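# Place carton and two bay-2 bottles in white tray

## Task

Move the small carton and both bottles that sit in bay 2 into the white tray. The requester is unavailable and will not answer questions.

## Robot and tools

Robot: two arms, left_arm and right_arm, each with six revolute joints and a parallel gripper. Everything is reported in the scene frame. Its origin is at table-top height, halfway between the two nominal arm bases. +x points out over the table, +z points up, and left_arm sits on the +y side; arm names do not match image left/right. Calibrated bases: left_arm at (-0.006, +0.339, 0) m with quat_wxyz (+1.000, 0, 0, 0); right_arm at (+0.044, -0.285, 0) m with quat_wxyz (+1.000, 0, 0, -0.015). The gripper fingers point along its own +z and close along its y axis. end_effector_position is the midpoint between the pads, roughly 1 cm short of the fingertips. Printed hand poses may be off by a few cm, more at full reach.

Row layout. Every motion command is built from rows of 14 numbers, one list covering both arms: first left_arm's 7, then right_arm's 7, even when only one arm moves. Within each arm the order is elbow, wrist yaw, wrist pitch, wrist roll, waist, shoulder, then opening. The six joint values are absolute target angles in radians, in the same form as the Joint positions line. They are not offsets. Stated ranges: elbow 0.000 to 3.142; wrist yaw -1.571 to 1.571; wrist pitch -1.571 to 1.571; wrist roll -2.094 to 2.094; waist -2.618 to 3.054; shoulder 0.000 to 3.142. A true end stop may differ by up to 0.059 rad either way. A target more than 0.059 rad beyond a stated end, and farther out than the current angle, gets the call refused. Targets past the real end are clipped, and a "joint sent to its limit" line may then appear. Opening is absolute, from -1 (shut) to +1 (fully open). Between those ends the fingers go to where grip_measured reads that value. To keep one gripper unchanged, repeat its current command; 0 is a half-open command, not "no change".

execute_actions(actions, cameras): actions is a list of actions. Each action is a table of up to 15 rows, one per 1/30 s control step; a short table repeats its last row to fill 15 steps. An empty list just returns state and images. Each control step limits how far a target may lead the measured angle: 0.339 rad for elbow, waist and shoulder, 2.2 for the wrist joints. A target that would put the gripper more than 200 mm from where it is gets scaled back. Unfinished motion must be commanded again in the next call. To hold a joint, resend its Joint targets value.

move(target, speed, blend, opening_speed, grip_force, blocking, cameras): the usual way to travel. target is one 14-number row or up to 15 such rows, all absolute. Joints are interpolated together, so the hand follows a curve, and nothing is avoided. speed is in rad/s for the joint with the farthest to go (0.01 to 12.57, default 0.5), one number or one per target. blend (rad) rounds corners between listed targets; 0 means stop at each. opening_speed (per second on the -1..+1 scale, at least 0.2) ramps the gripper; use it when closing on something that could squash. grip_force is newtons per pad, 10 to 50, one value or one per arm. It persists and starts at full force; lower values close more slowly. blocking=false returns after about 0.5 s while the move runs on, and a later move replaces it. A whole move gets 10 s; paths take at least 0.5 s. The result adds a "move:" line such as done, off_target, moving, held or fault, and possibly limits=held. done only means the joints sit within 0.035 rad of target. It says nothing about contact.

wait(seconds 0 to 10, cameras): lets time pass with the last command held. stop(cameras): brakes a running move; braking needs distance. zoom_image(camera, region [x0,y0,x1,y1] pixels, at most 504x504): a closer look at the latest image from cam_high, cam_low, cam_board, cam_left_wrist or cam_right_wrist (all 896x504). finished_scene(scene=1): ends the scene for good. Call it only once all three items rest in the tray without being held.

Reading results. Joint positions and Joint velocities come per arm in the row order, followed by the pad gap in metres (0.094 when fully open). Joint targets shows what the joints are being driven toward now. Tool commands shows the gripper commands. grip_measured uses the opening scale. With nothing held it can read up to about 2.5 mm wide; on a firmly held part it reads a little narrower than the part. grip_effort_nm is gripper motor effort (negative means closing) and is not a pad force. Joint torques include the arm's weight; entries 1, 5 and 6 wrap at ±28 N m. "joint command not followed" means the clearance check altered steps. Execute_actions results list sampled joint positions at some steps. Motor temperatures: MOTOR HOT comes at 75 °C, a fault that folds the arm and disables it at 90 °C, and the arm collapses at 100 °C. Avoid long holds of a load, stretched poses, or pushing against things that cannot move.

Cautions. Nothing may fall or be left off the table. Do not drop things, release them while moving, or let them fall far. Avoid fast or hard contact with fixed or heavy objects. Never let the arms collide or press each other, and never close a gripper on the other arm's fingers. Keep the wrist-camera cables off objects and fixtures. Objects may get nudged now and then, so check positions with the cameras before grasping. Time passes while you think, so keep moves efficient and smooth.

Each tool is called after ">>>" in YAML: its name, and indented under it one key for each argument.

## Session

>>> execute_actions:
  actions: []

Scene clock: 0.00 s.
left_arm: end_effector_position=(+0.2339, +0.4068, +0.2161) grip_measured=+1.000 grip_effort_nm=n/a end_effector_quat_wxyz=(+0.652, -0.204, +0.685, -0.255) | right_arm: end_effector_position=(+0.2926, -0.3805, +0.1386) grip_measured=+1.000 grip_effort_nm=n/a end_effector_quat_wxyz=(+0.612, +0.322, +0.720, -0.059)
Joint names: [elbow, wrist yaw, wrist pitch, wrist roll, waist, shoulder]
Joint positions: left_arm=[0.167 1.015 0.226 -0.628 0.933 0.433 0.094] | right_arm=[0.08 0.399 0.068 0.43 -0.074 0.415 0.094]
Joint velocities: within noise
Joint torques (N m): no reading
Motor temperatures (°C): left_arm=[43 33 36 29 29 38 31] | right_arm=[39 30 34 26 29 32 27]
Heat: left arm: 43 °C; right arm: 39 °C.
Joint targets: left_arm=[0.172 1.015 0.218 -0.625 0.933 0.427] | right_arm=[0.087 0.402 0.062 0.427 -0.074 0.408]
Tool commands: left_gripper/opening=+1.0 right_gripper/opening=+1.0

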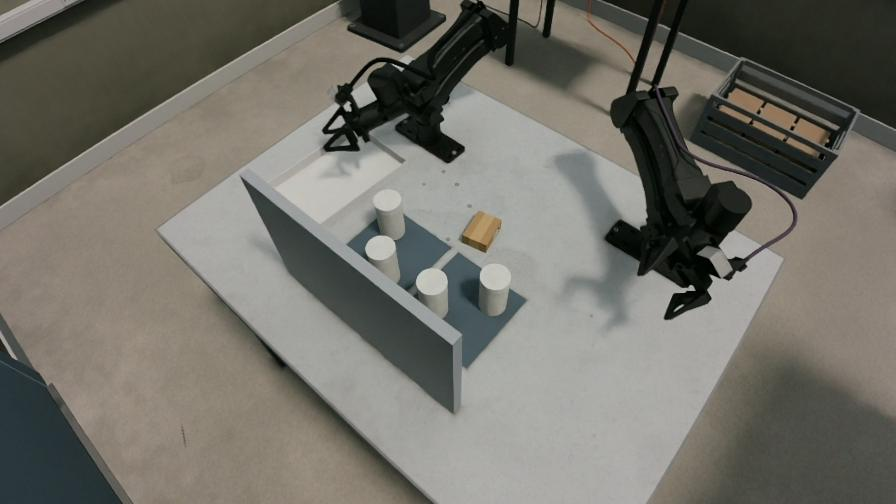

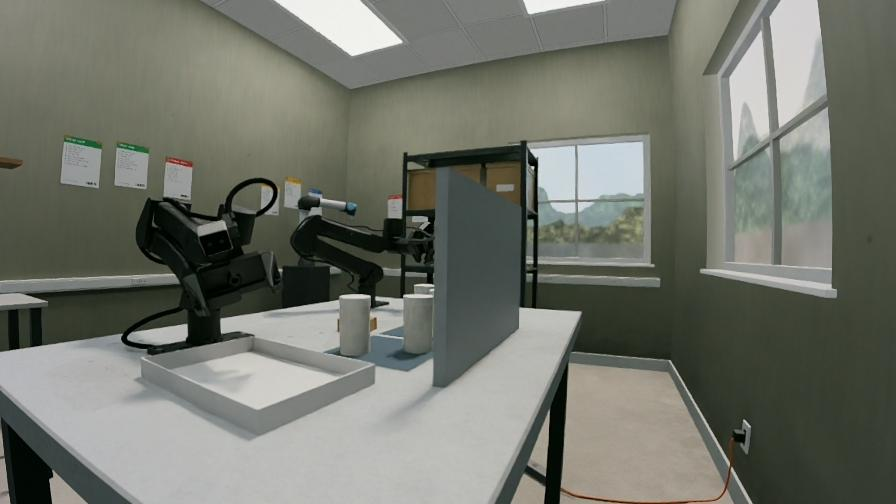

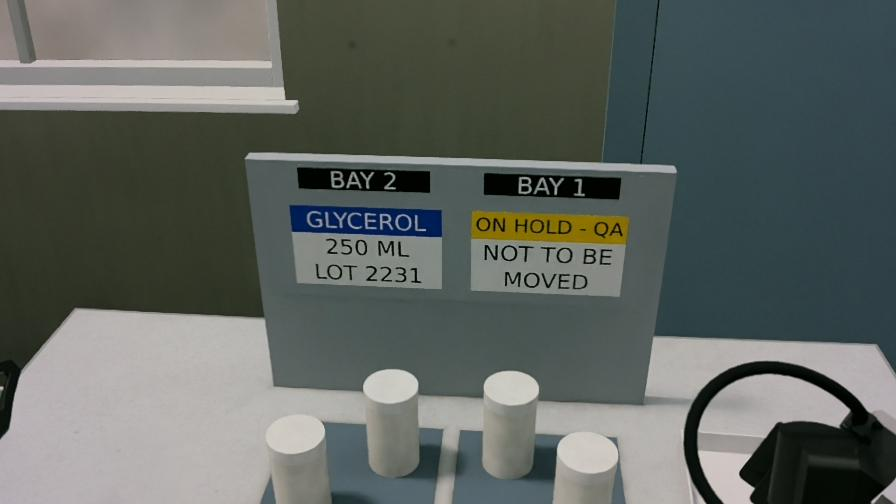

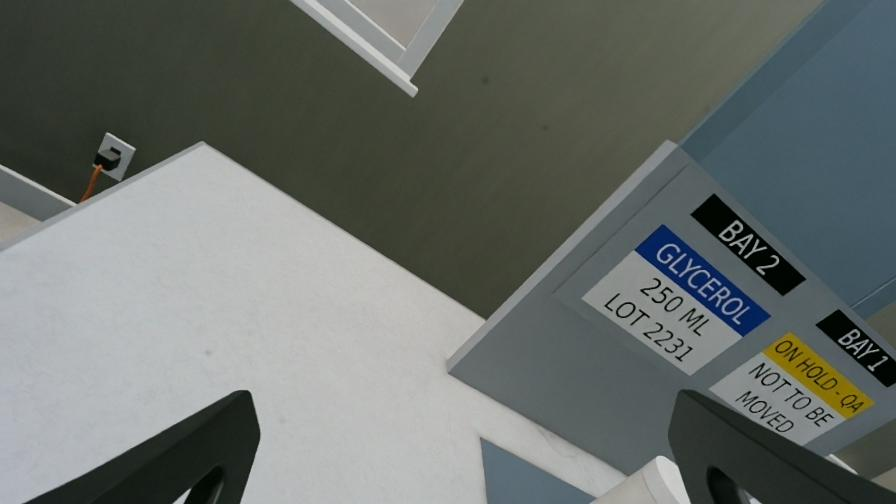

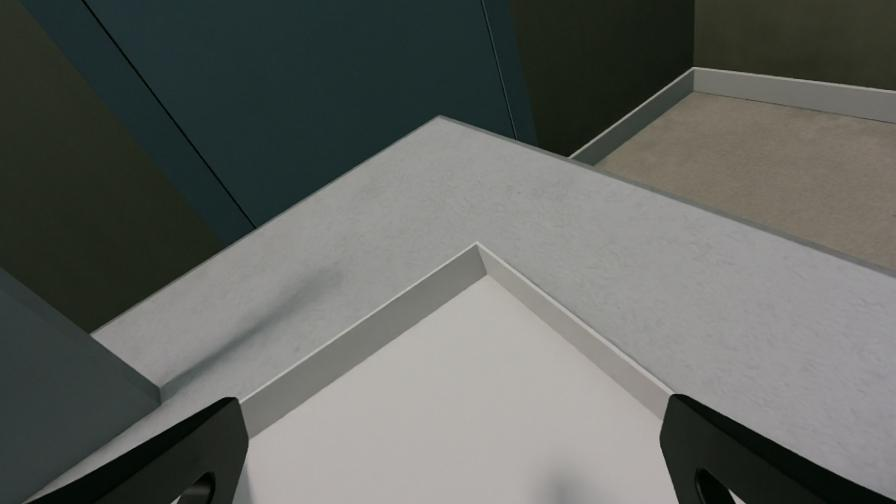

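>>> zoom_image:
  camera: "cam_high"
  region: [230, 60, 560, 400]

>>> zoom_image:
  camera: "cam_board"
  region: [240, 150, 700, 504]

>>> zoom_image:
  camera: "cam_low"
  region: [100, 170, 540, 460]

Scaled by 1.482 from the camera's 896x504 image, which has a finer 1280x720 frame.

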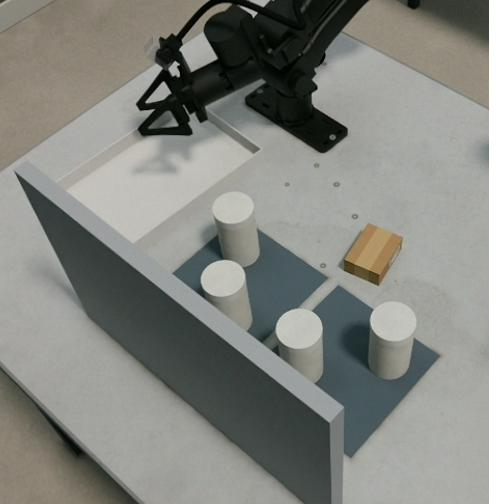

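Scaled by 1.096 from the camera's 896x504 image, which has a finer 1280x720 frame.

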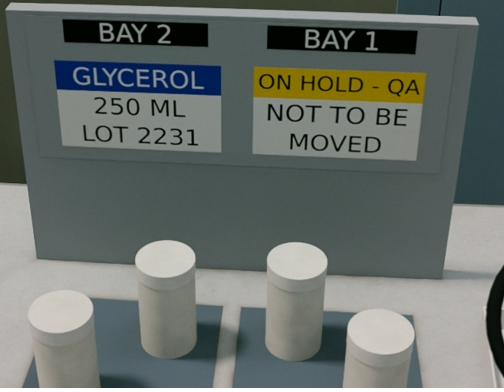

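Scaled by 1.145 from the camera's 896x504 image, which has a finer 1280x720 frame.

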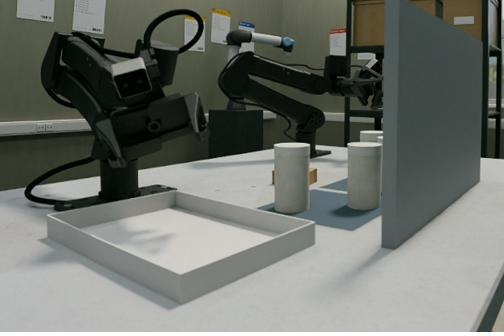

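>>> move:
  target: [1.682,0,-1.27,0,-0.426,1.412,1,0.087,0.402,0.062,0.427,-0.074,0.408,1]
  speed: 0.8

Scene clock: 20.27 s.
left_arm: end_effector_position=(+0.2974, +0.2019, +0.2890) grip_measured=+1.000 grip_effort_nm=-0.02 end_effector_quat_wxyz=(+0.276, +0.199, +0.938, -0.064) | right_arm: end_effector_position=(+0.2926, -0.3805, +0.1386) grip_measured=+1.000 grip_effort_nm=0.01 end_effector_quat_wxyz=(+0.612, +0.322, +0.720, -0.059)
Joint names: [elbow, wrist yaw, wrist pitch, wrist roll, waist, shoulder]
Joint positions: left_arm=[1.659 0.007 -1.255 -0.007 -0.421 1.401 0.094] | right_arm=[0.08 0.399 0.068 0.43 -0.074 0.415 0.094]
Joint torques (N m): left_arm=[8.51 -0.1 1.08 -0.02 -0.55 -3.48] | right_arm=[8.09 0.08 1.95 -0.02 -0.17 0.36]
Heat: left arm: 45 °C; right arm: 40 °C.
Joint targets: left_arm=[1.682 0.000 -1.270 0.000 -0.426 1.412] | right_arm=[0.087 0.402 0.062 0.427 -0.074 0.408]
move: done

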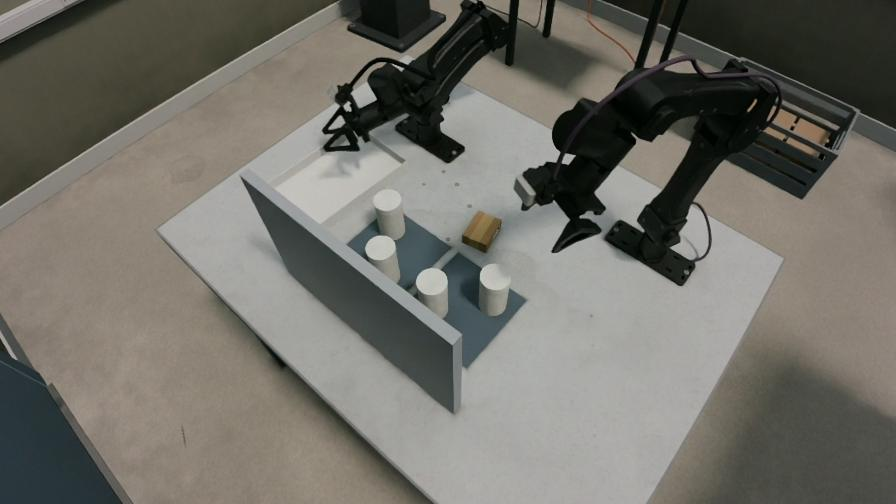

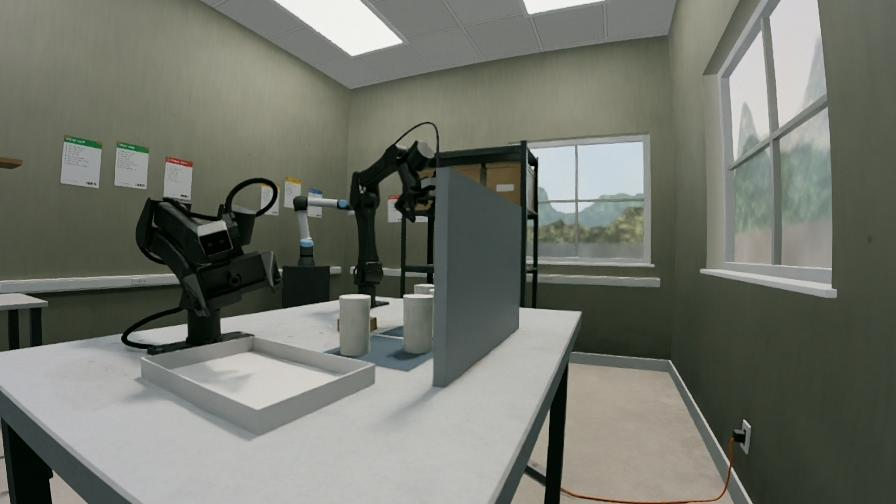

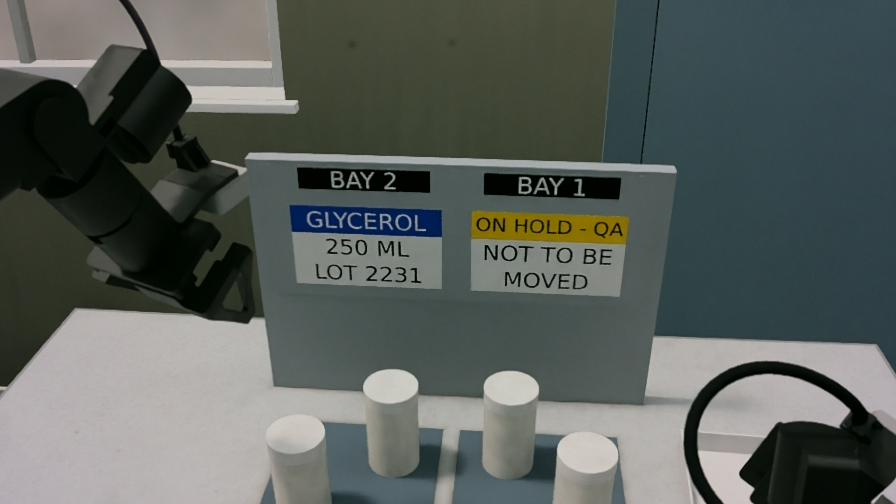

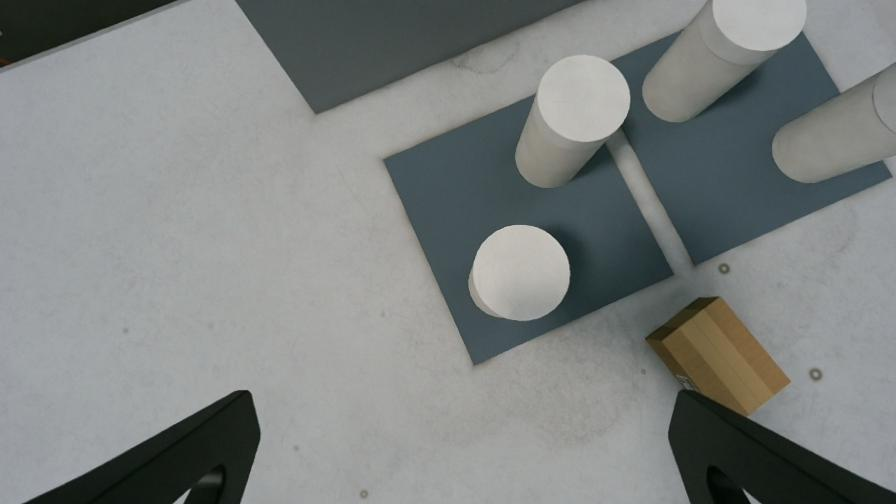

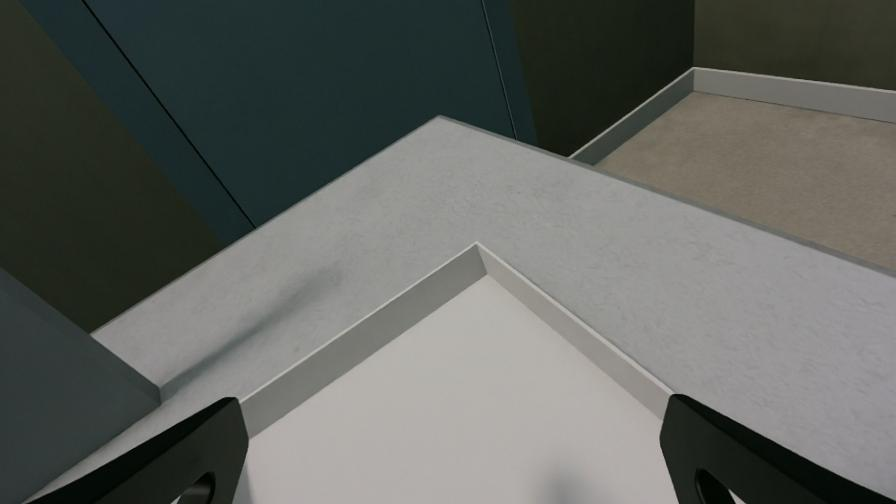

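>>> move:
  target: [1.682,0,-1.27,0,-0.426,1.412,1,1.61,0,-1.349,0,0.838,1.261,1]
  speed: 0.8

Scene clock: 35.53 s.
left_arm: end_effector_position=(+0.2974, +0.2020, +0.2889) grip_measured=+1.000 grip_effort_nm=-0.02 end_effector_quat_wxyz=(+0.276, +0.199, +0.938, -0.063) | right_arm: end_effector_position=(+0.2393, -0.0825, +0.2921) grip_measured=+1.000 grip_effort_nm=0.00 end_effector_quat_wxyz=(+0.254, -0.371, +0.887, +0.105)
Joint names: [elbow, wrist yaw, wrist pitch, wrist roll, waist, shoulder]
Joint positions: left_arm=[1.659 0.007 -1.255 -0.006 -0.421 1.401 0.094] | right_arm=[1.578 0.007 -1.342 0.009 0.834 1.249 0.094]
Joint torques (N m): left_arm=[8.54 -0.12 1.04 0.09 -0.57 -3.25] | right_arm=[8.69 -0.08 1.24 -0.09 0.35 -2.4]
Heat: left arm: 45 °C; right arm: 41 °C.
Joint targets: left_arm=[1.682 0.000 -1.270 0.000 -0.426 1.412] | right_arm=[1.610 0.000 -1.349 0.000 0.838 1.261]
move: done

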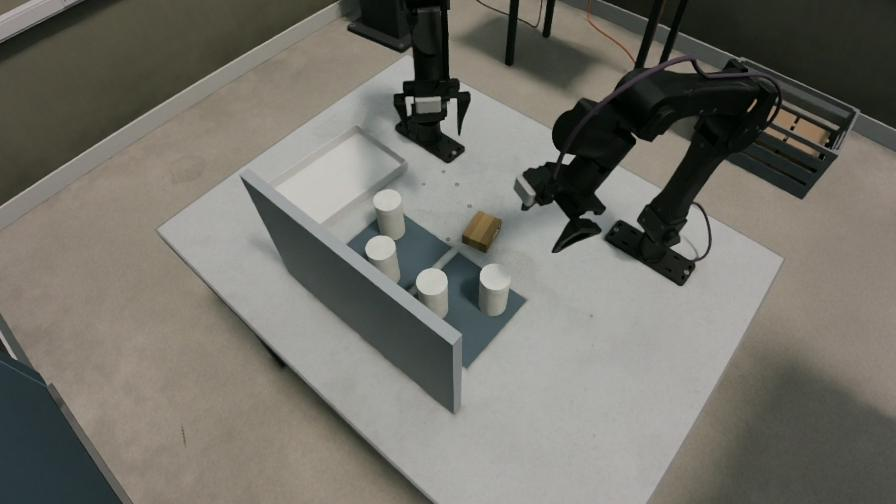

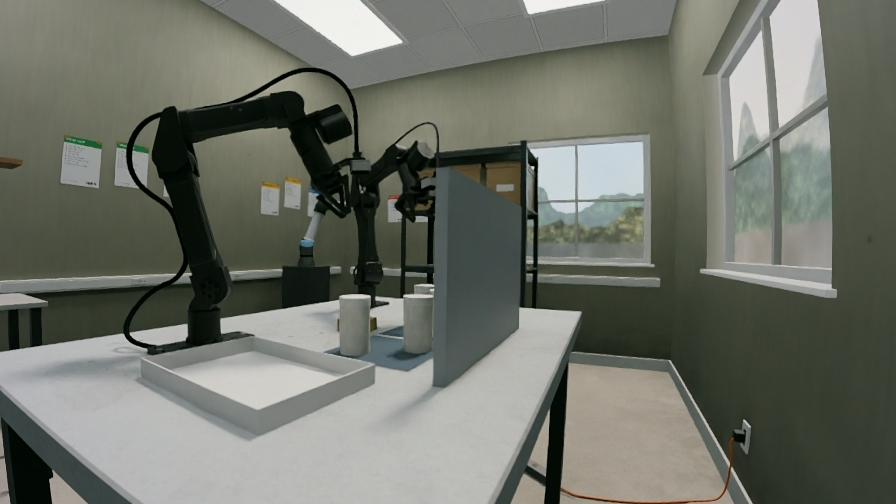

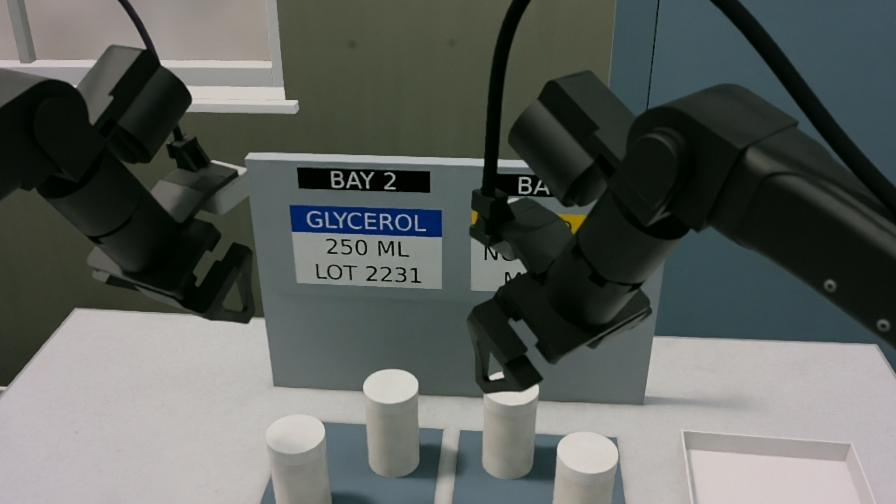

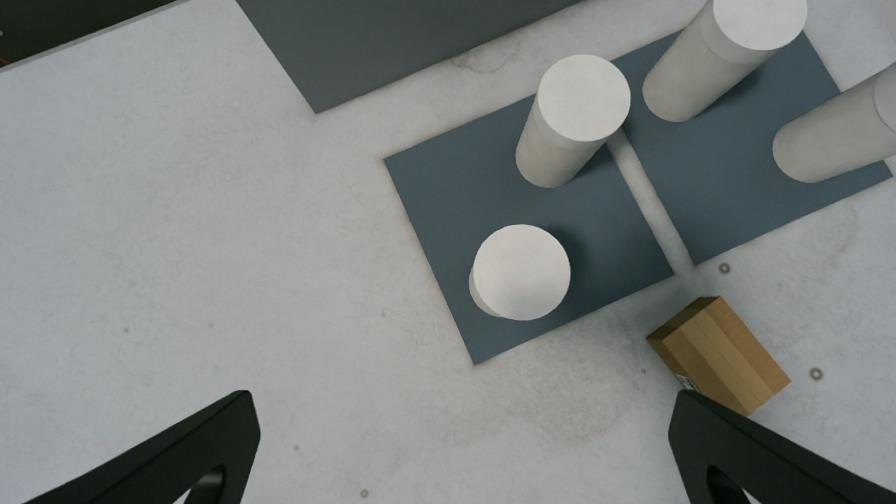

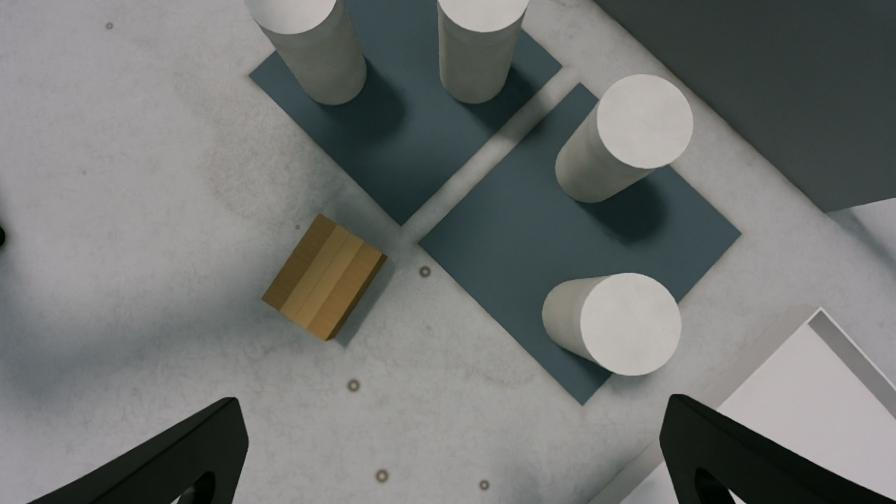

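>>> move:
  target: [0.172,0.6,0.218,-0.3,0.933,0.427,1,1.775,0,-1.435,0.82,1.08,1.904,1]
  speed: 0.7

Scene clock: 67.50 s.
left_arm: end_effector_position=(+0.2258, +0.4801, +0.2164) grip_measured=+1.000 grip_effort_nm=-0.02 end_effector_quat_wxyz=(+0.694, -0.231, +0.682, +0.002) | right_arm: end_effector_position=(+0.2190, +0.0207, +0.1447) grip_measured=+1.000 grip_effort_nm=0.00 end_effector_quat_wxyz=(+0.001, -0.118, +0.993, +0.002)
Joint names: [elbow, wrist yaw, wrist pitch, wrist roll, waist, shoulder]
Joint positions: left_arm=[0.182 0.595 0.212 -0.297 0.925 0.439 0.094] | right_arm=[1.742 -0.001 -1.428 0.81 1.077 1.882 0.094]
Joint torques (N m): left_arm=[7.01 0.05 1.92 -0.06 0.55 0.66] | right_arm=[8.73 -0.01 0.22 0.08 0.29 -7.24]
Heat: left arm: 45 °C; right arm: 42 °C.
Joint targets: left_arm=[0.172 0.600 0.218 -0.300 0.933 0.427] | right_arm=[1.775 0.000 -1.435 0.820 1.080 1.904]
move: done

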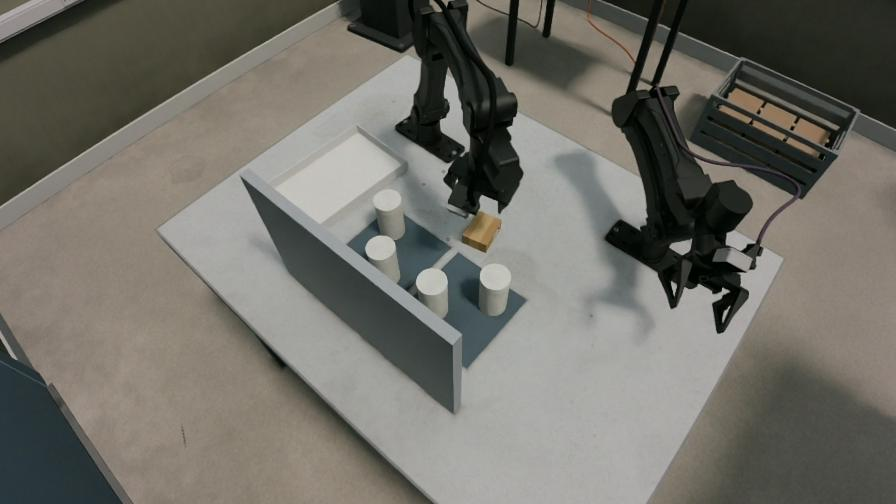

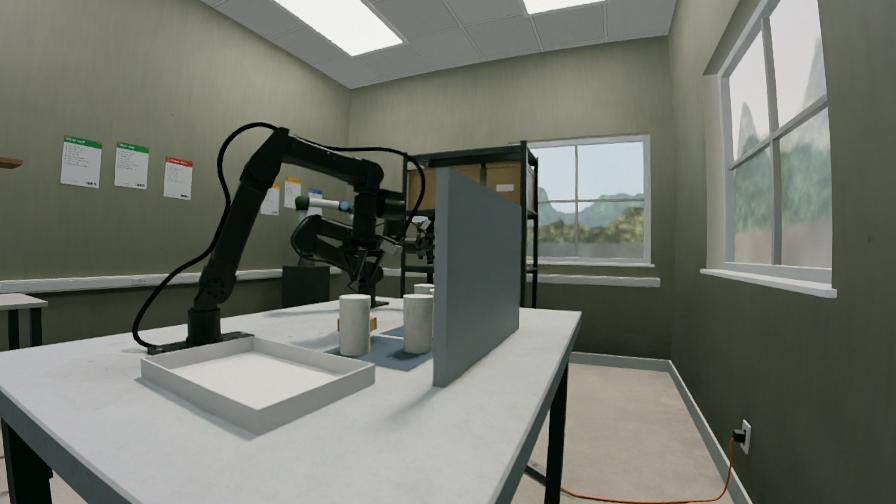

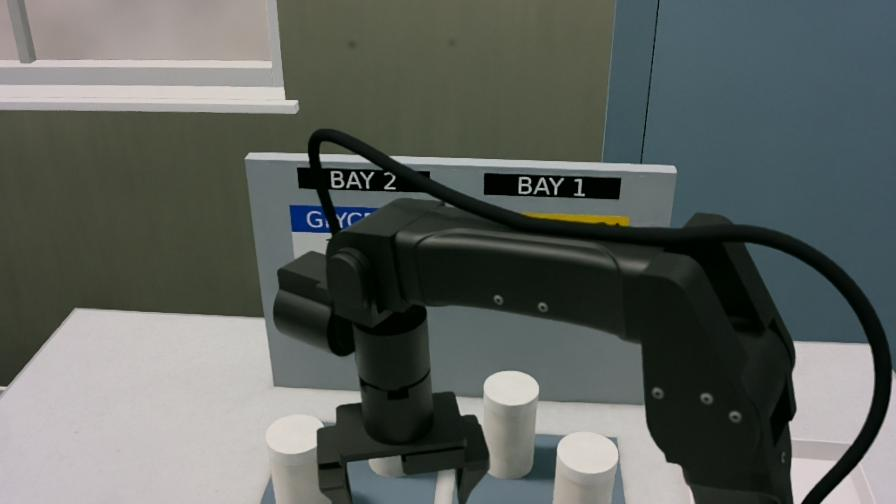

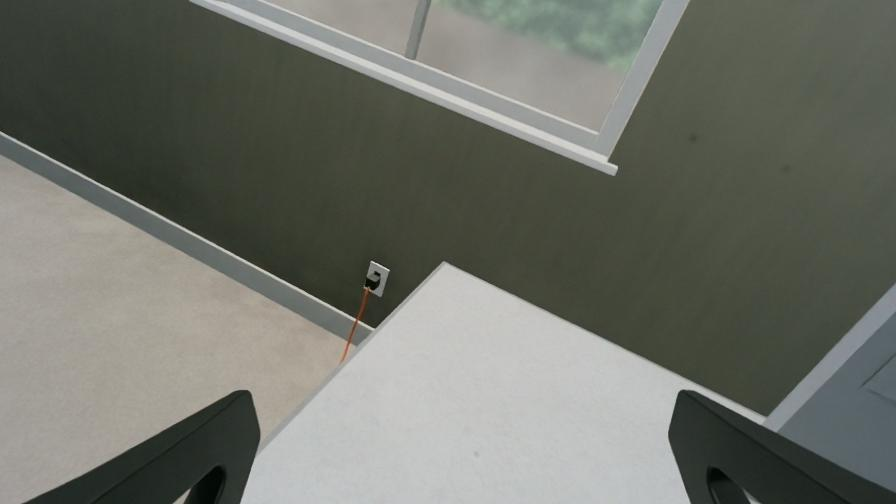

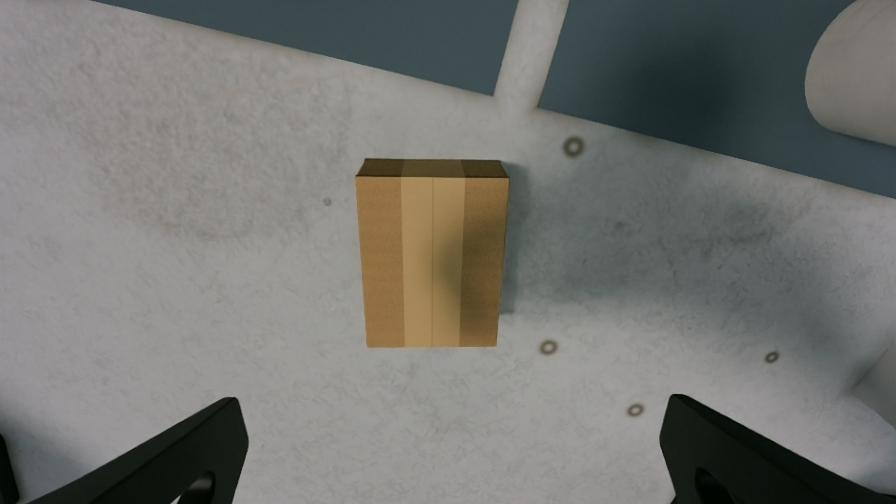

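>>> move:
  target: [0.172,0.6,0.218,-0.3,0.933,0.427,1,1.519,0,-1.135,0.82,1.083,1.953,1]
  speed: 0.5

Scene clock: 74.87 s.
left_arm: end_effector_position=(+0.2258, +0.4800, +0.2165) grip_measured=+1.000 grip_effort_nm=-0.02 end_effector_quat_wxyz=(+0.694, -0.231, +0.682, +0.002) | right_arm: end_effector_position=(+0.2275, +0.0354, +0.0763) grip_measured=+1.000 grip_effort_nm=0.00 end_effector_quat_wxyz=(+0.009, -0.118, +0.993, +0.012)
Joint names: [elbow, wrist yaw, wrist pitch, wrist roll, waist, shoulder]
Joint positions: left_arm=[0.182 0.596 0.212 -0.298 0.925 0.439 0.094] | right_arm=[1.535 -0.001 -1.146 0.81 1.077 1.93 0.094]
Joint torques (N m): left_arm=[7.38 0.07 1.84 -0.02 0.62 0.4] | right_arm=[4.89 0 0.46 0.08 0.5 -7.61]
Heat: left arm: 45 °C; right arm: 42 °C.
Joint targets: left_arm=[0.172 0.600 0.218 -0.300 0.933 0.427] | right_arm=[1.519 0.000 -1.135 0.820 1.083 1.953]
move: done

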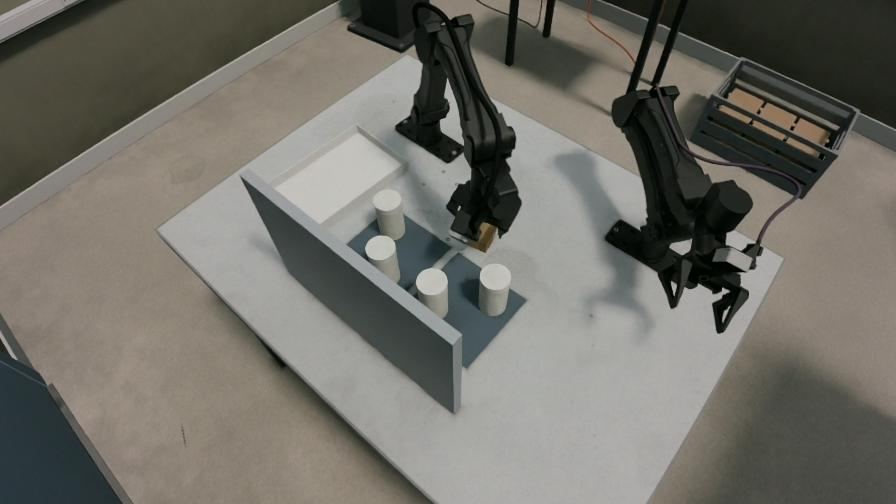

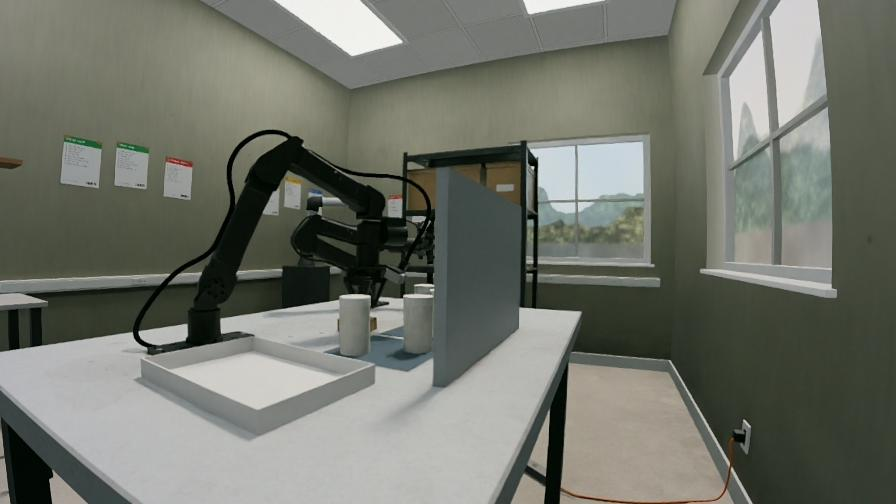

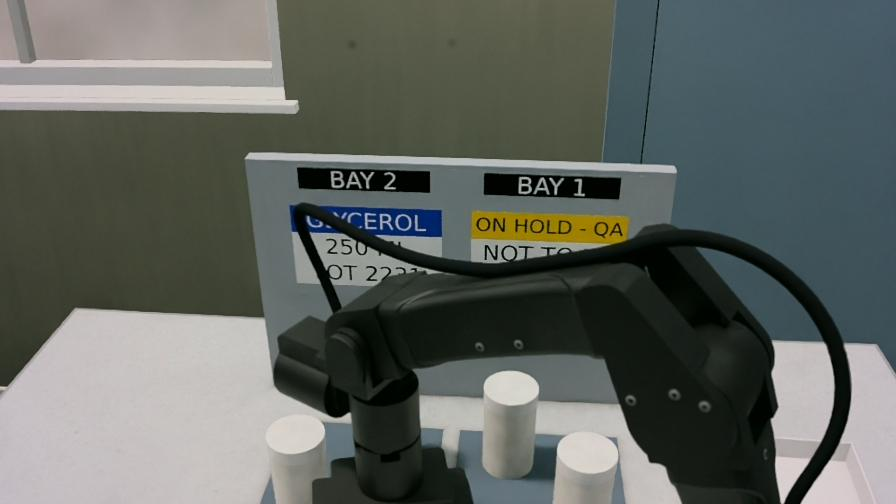

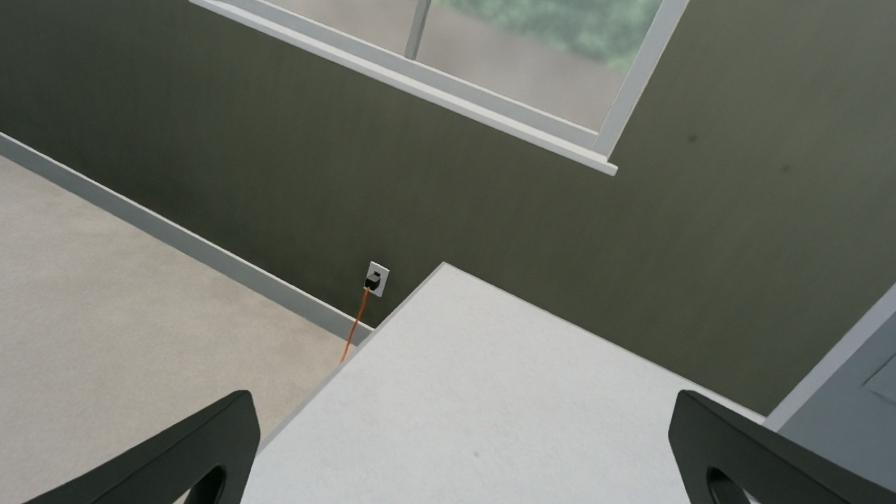

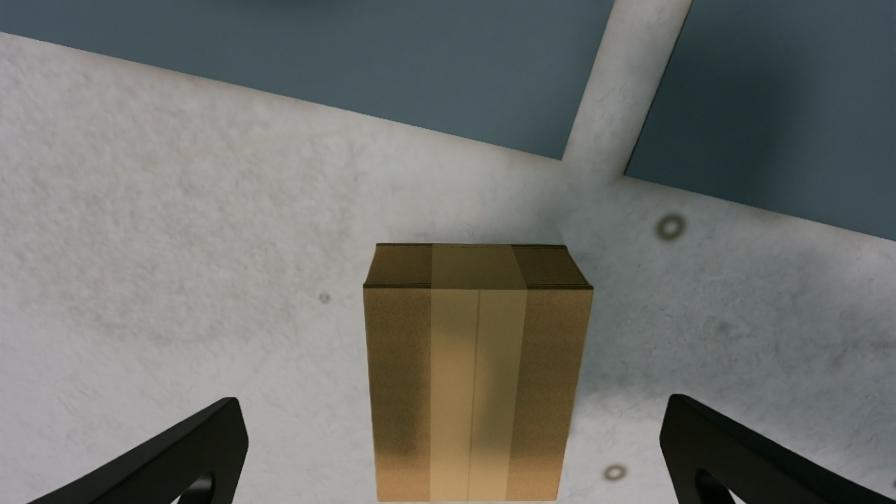

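>>> move:
  target: [0.172,0.6,0.218,-0.3,0.933,0.427,1,1.415,0,-1.006,0.82,1.064,2.007,1]
  speed: 0.3

Scene clock: 80.83 s.
left_arm: end_effector_position=(+0.2258, +0.4800, +0.2165) grip_measured=+1.000 grip_effort_nm=-0.02 end_effector_quat_wxyz=(+0.694, -0.231, +0.682, +0.002) | right_arm: end_effector_position=(+0.2280, +0.0309, +0.0324) grip_measured=+1.000 grip_effort_nm=0.00 end_effector_quat_wxyz=(+0.000, -0.114, +0.994, +0.001)
Joint names: [elbow, wrist yaw, wrist pitch, wrist roll, waist, shoulder]
Joint positions: left_arm=[0.182 0.596 0.212 -0.298 0.925 0.439 0.094] | right_arm=[1.43 -0.001 -1.018 0.811 1.069 1.983 0.094]
Joint torques (N m): left_arm=[7.1 0.07 1.89 -0.1 0.59 0.38] | right_arm=[4.77 -0.02 0.4 0.12 -0.51 -7.61]
Heat: left arm: 45 °C; right arm: 41 °C.
Joint targets: left_arm=[0.172 0.600 0.218 -0.300 0.933 0.427] | right_arm=[1.415 0.000 -1.006 0.820 1.064 2.007]
move: done

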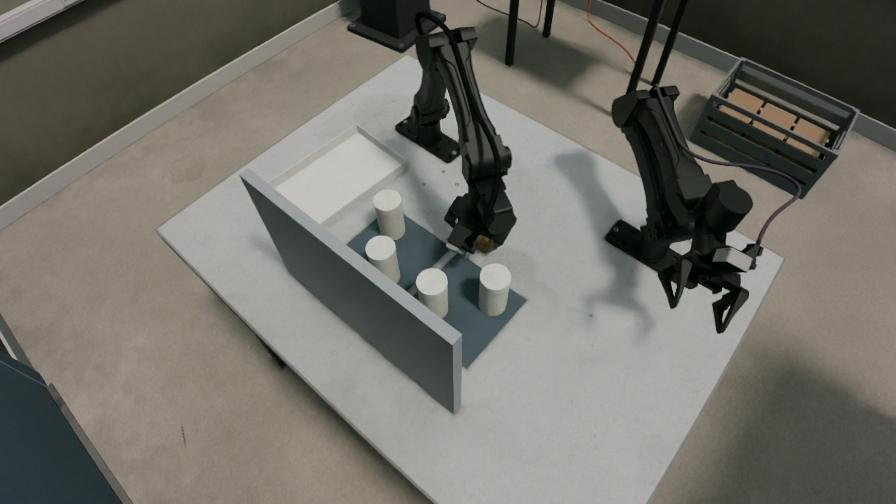

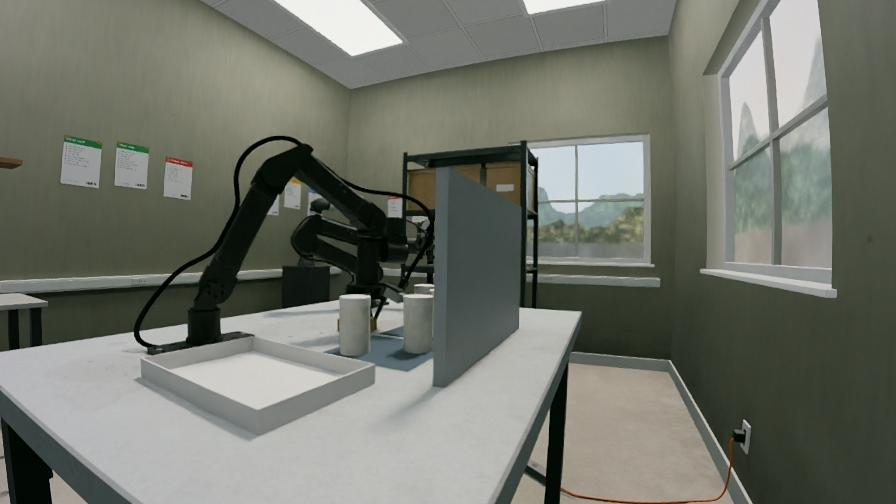

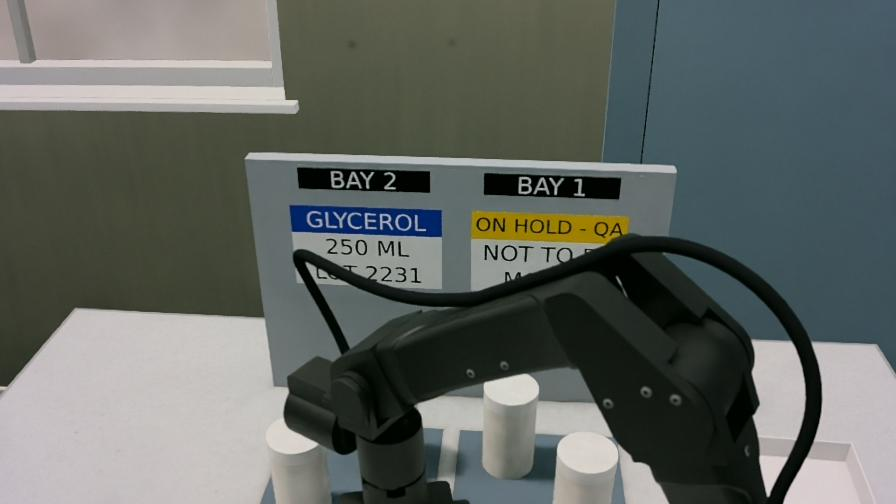

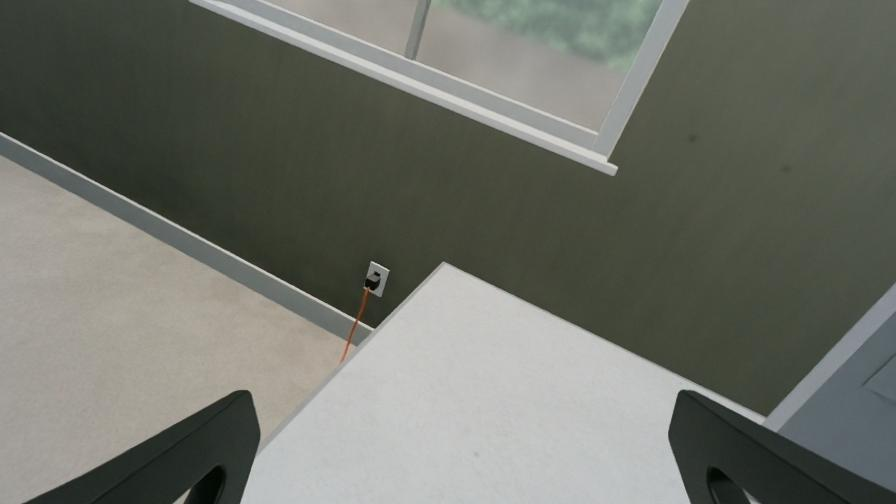

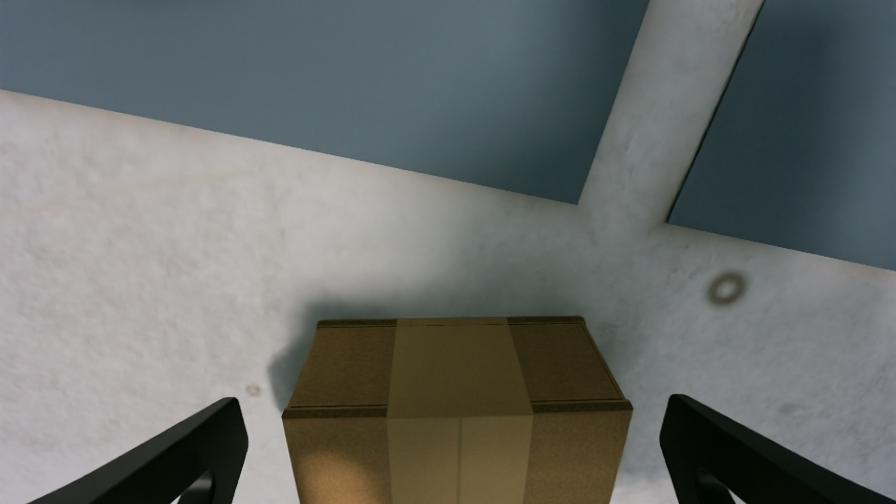

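>>> move:
  target: [0.172,0.6,0.218,-0.3,0.933,0.427,1,1.396,0,-0.981,0.82,1.064,2.014,1]
  speed: 0.1
  cameras: ["cam_right_wrist"]

>>> move:
  target: [0.172,0.6,0.218,-0.3,0.933,0.427,1,1.396,0,-0.981,0.82,1.064,2.014,0]
  opening_speed: 0.8
  cameras: ["cam_right_wrist"]

Scene clock: 85.03 s.
left_arm: end_effector_position=(+0.2258, +0.4800, +0.2165) grip_measured=+1.000 grip_effort_nm=-0.02 end_effector_quat_wxyz=(+0.694, -0.231, +0.682, +0.002) | right_arm: end_effector_position=(+0.2286, +0.0318, +0.0287) grip_measured=+1.000 grip_effort_nm=0.00 end_effector_quat_wxyz=(+0.002, -0.114, +0.993, +0.004)
Joint names: [elbow, wrist yaw, wrist pitch, wrist roll, waist, shoulder]
Joint positions: left_arm=[0.182 0.596 0.212 -0.298 0.925 0.439 0.094] | right_arm=[1.415 -0.001 -0.993 0.811 1.069 1.983 0.094]
Joint torques (N m): left_arm=[7.08 0.11 1.9 -0.06 0.7 0.75] | right_arm=[4.42 -0.01 0.44 0.12 -0.46 -7.15]
Heat: left arm: 45 °C; right arm: 41 °C.
Joint targets: left_arm=[0.172 0.600 0.218 -0.300 0.933 0.427] | right_arm=[1.396 0.000 -0.981 0.820 1.064 2.014]
move: done
Images, in order (width x height): cam_right_wrist 896x504.

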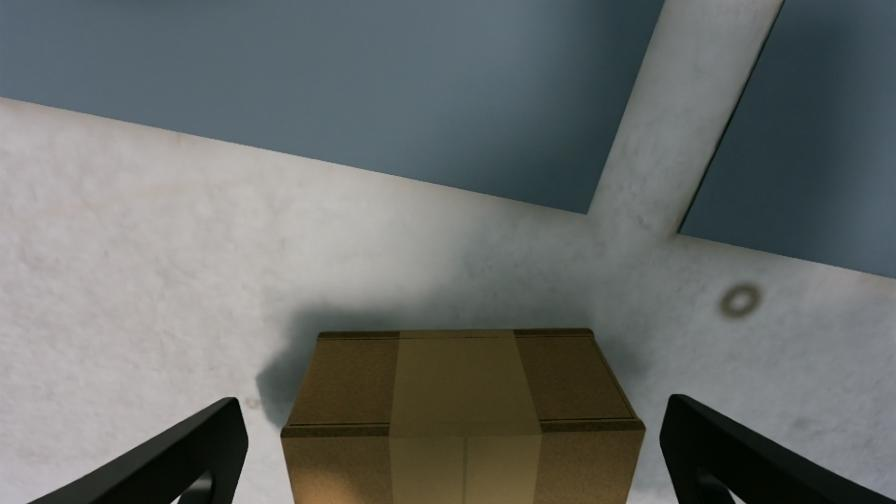

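Scene clock: 86.50 s.
left_arm: end_effector_position=(+0.2258, +0.4800, +0.2165) grip_measured=+1.000 grip_effort_nm=-0.02 end_effector_quat_wxyz=(+0.694, -0.231, +0.682, +0.002) | right_arm: end_effector_position=(+0.2287, +0.0320, +0.0287) grip_measured=+0.286 grip_effort_nm=-1.02 end_effector_quat_wxyz=(+0.003, -0.114, +0.993, +0.005)
Joint names: [elbow, wrist yaw, wrist pitch, wrist roll, waist, shoulder]
Joint positions: left_arm=[0.182 0.596 0.212 -0.298 0.925 0.439 0.094] | right_arm=[1.415 -0.001 -0.992 0.811 1.069 1.983 0.06]
Joint torques (N m): left_arm=[7.25 0.06 1.92 -0.02 0.69 0.61] | right_arm=[4.34 0 0.45 0.08 -0.51 -7.2]
Heat: left arm: 46 °C; right arm: 41 °C.
Joint targets: left_arm=[0.172 0.600 0.218 -0.300 0.933 0.427] | right_arm=[1.396 0.000 -0.981 0.820 1.064 2.014]
move: done
Images, in order (width x height): cam_right_wrist 896x504.

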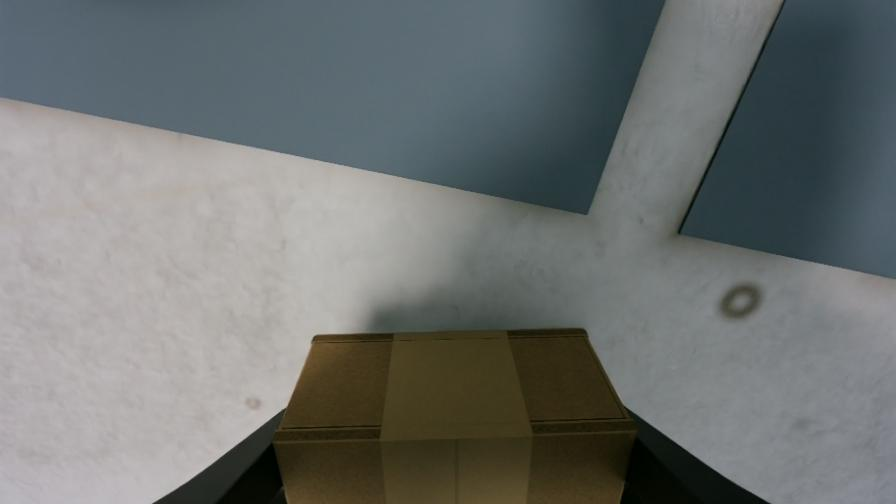

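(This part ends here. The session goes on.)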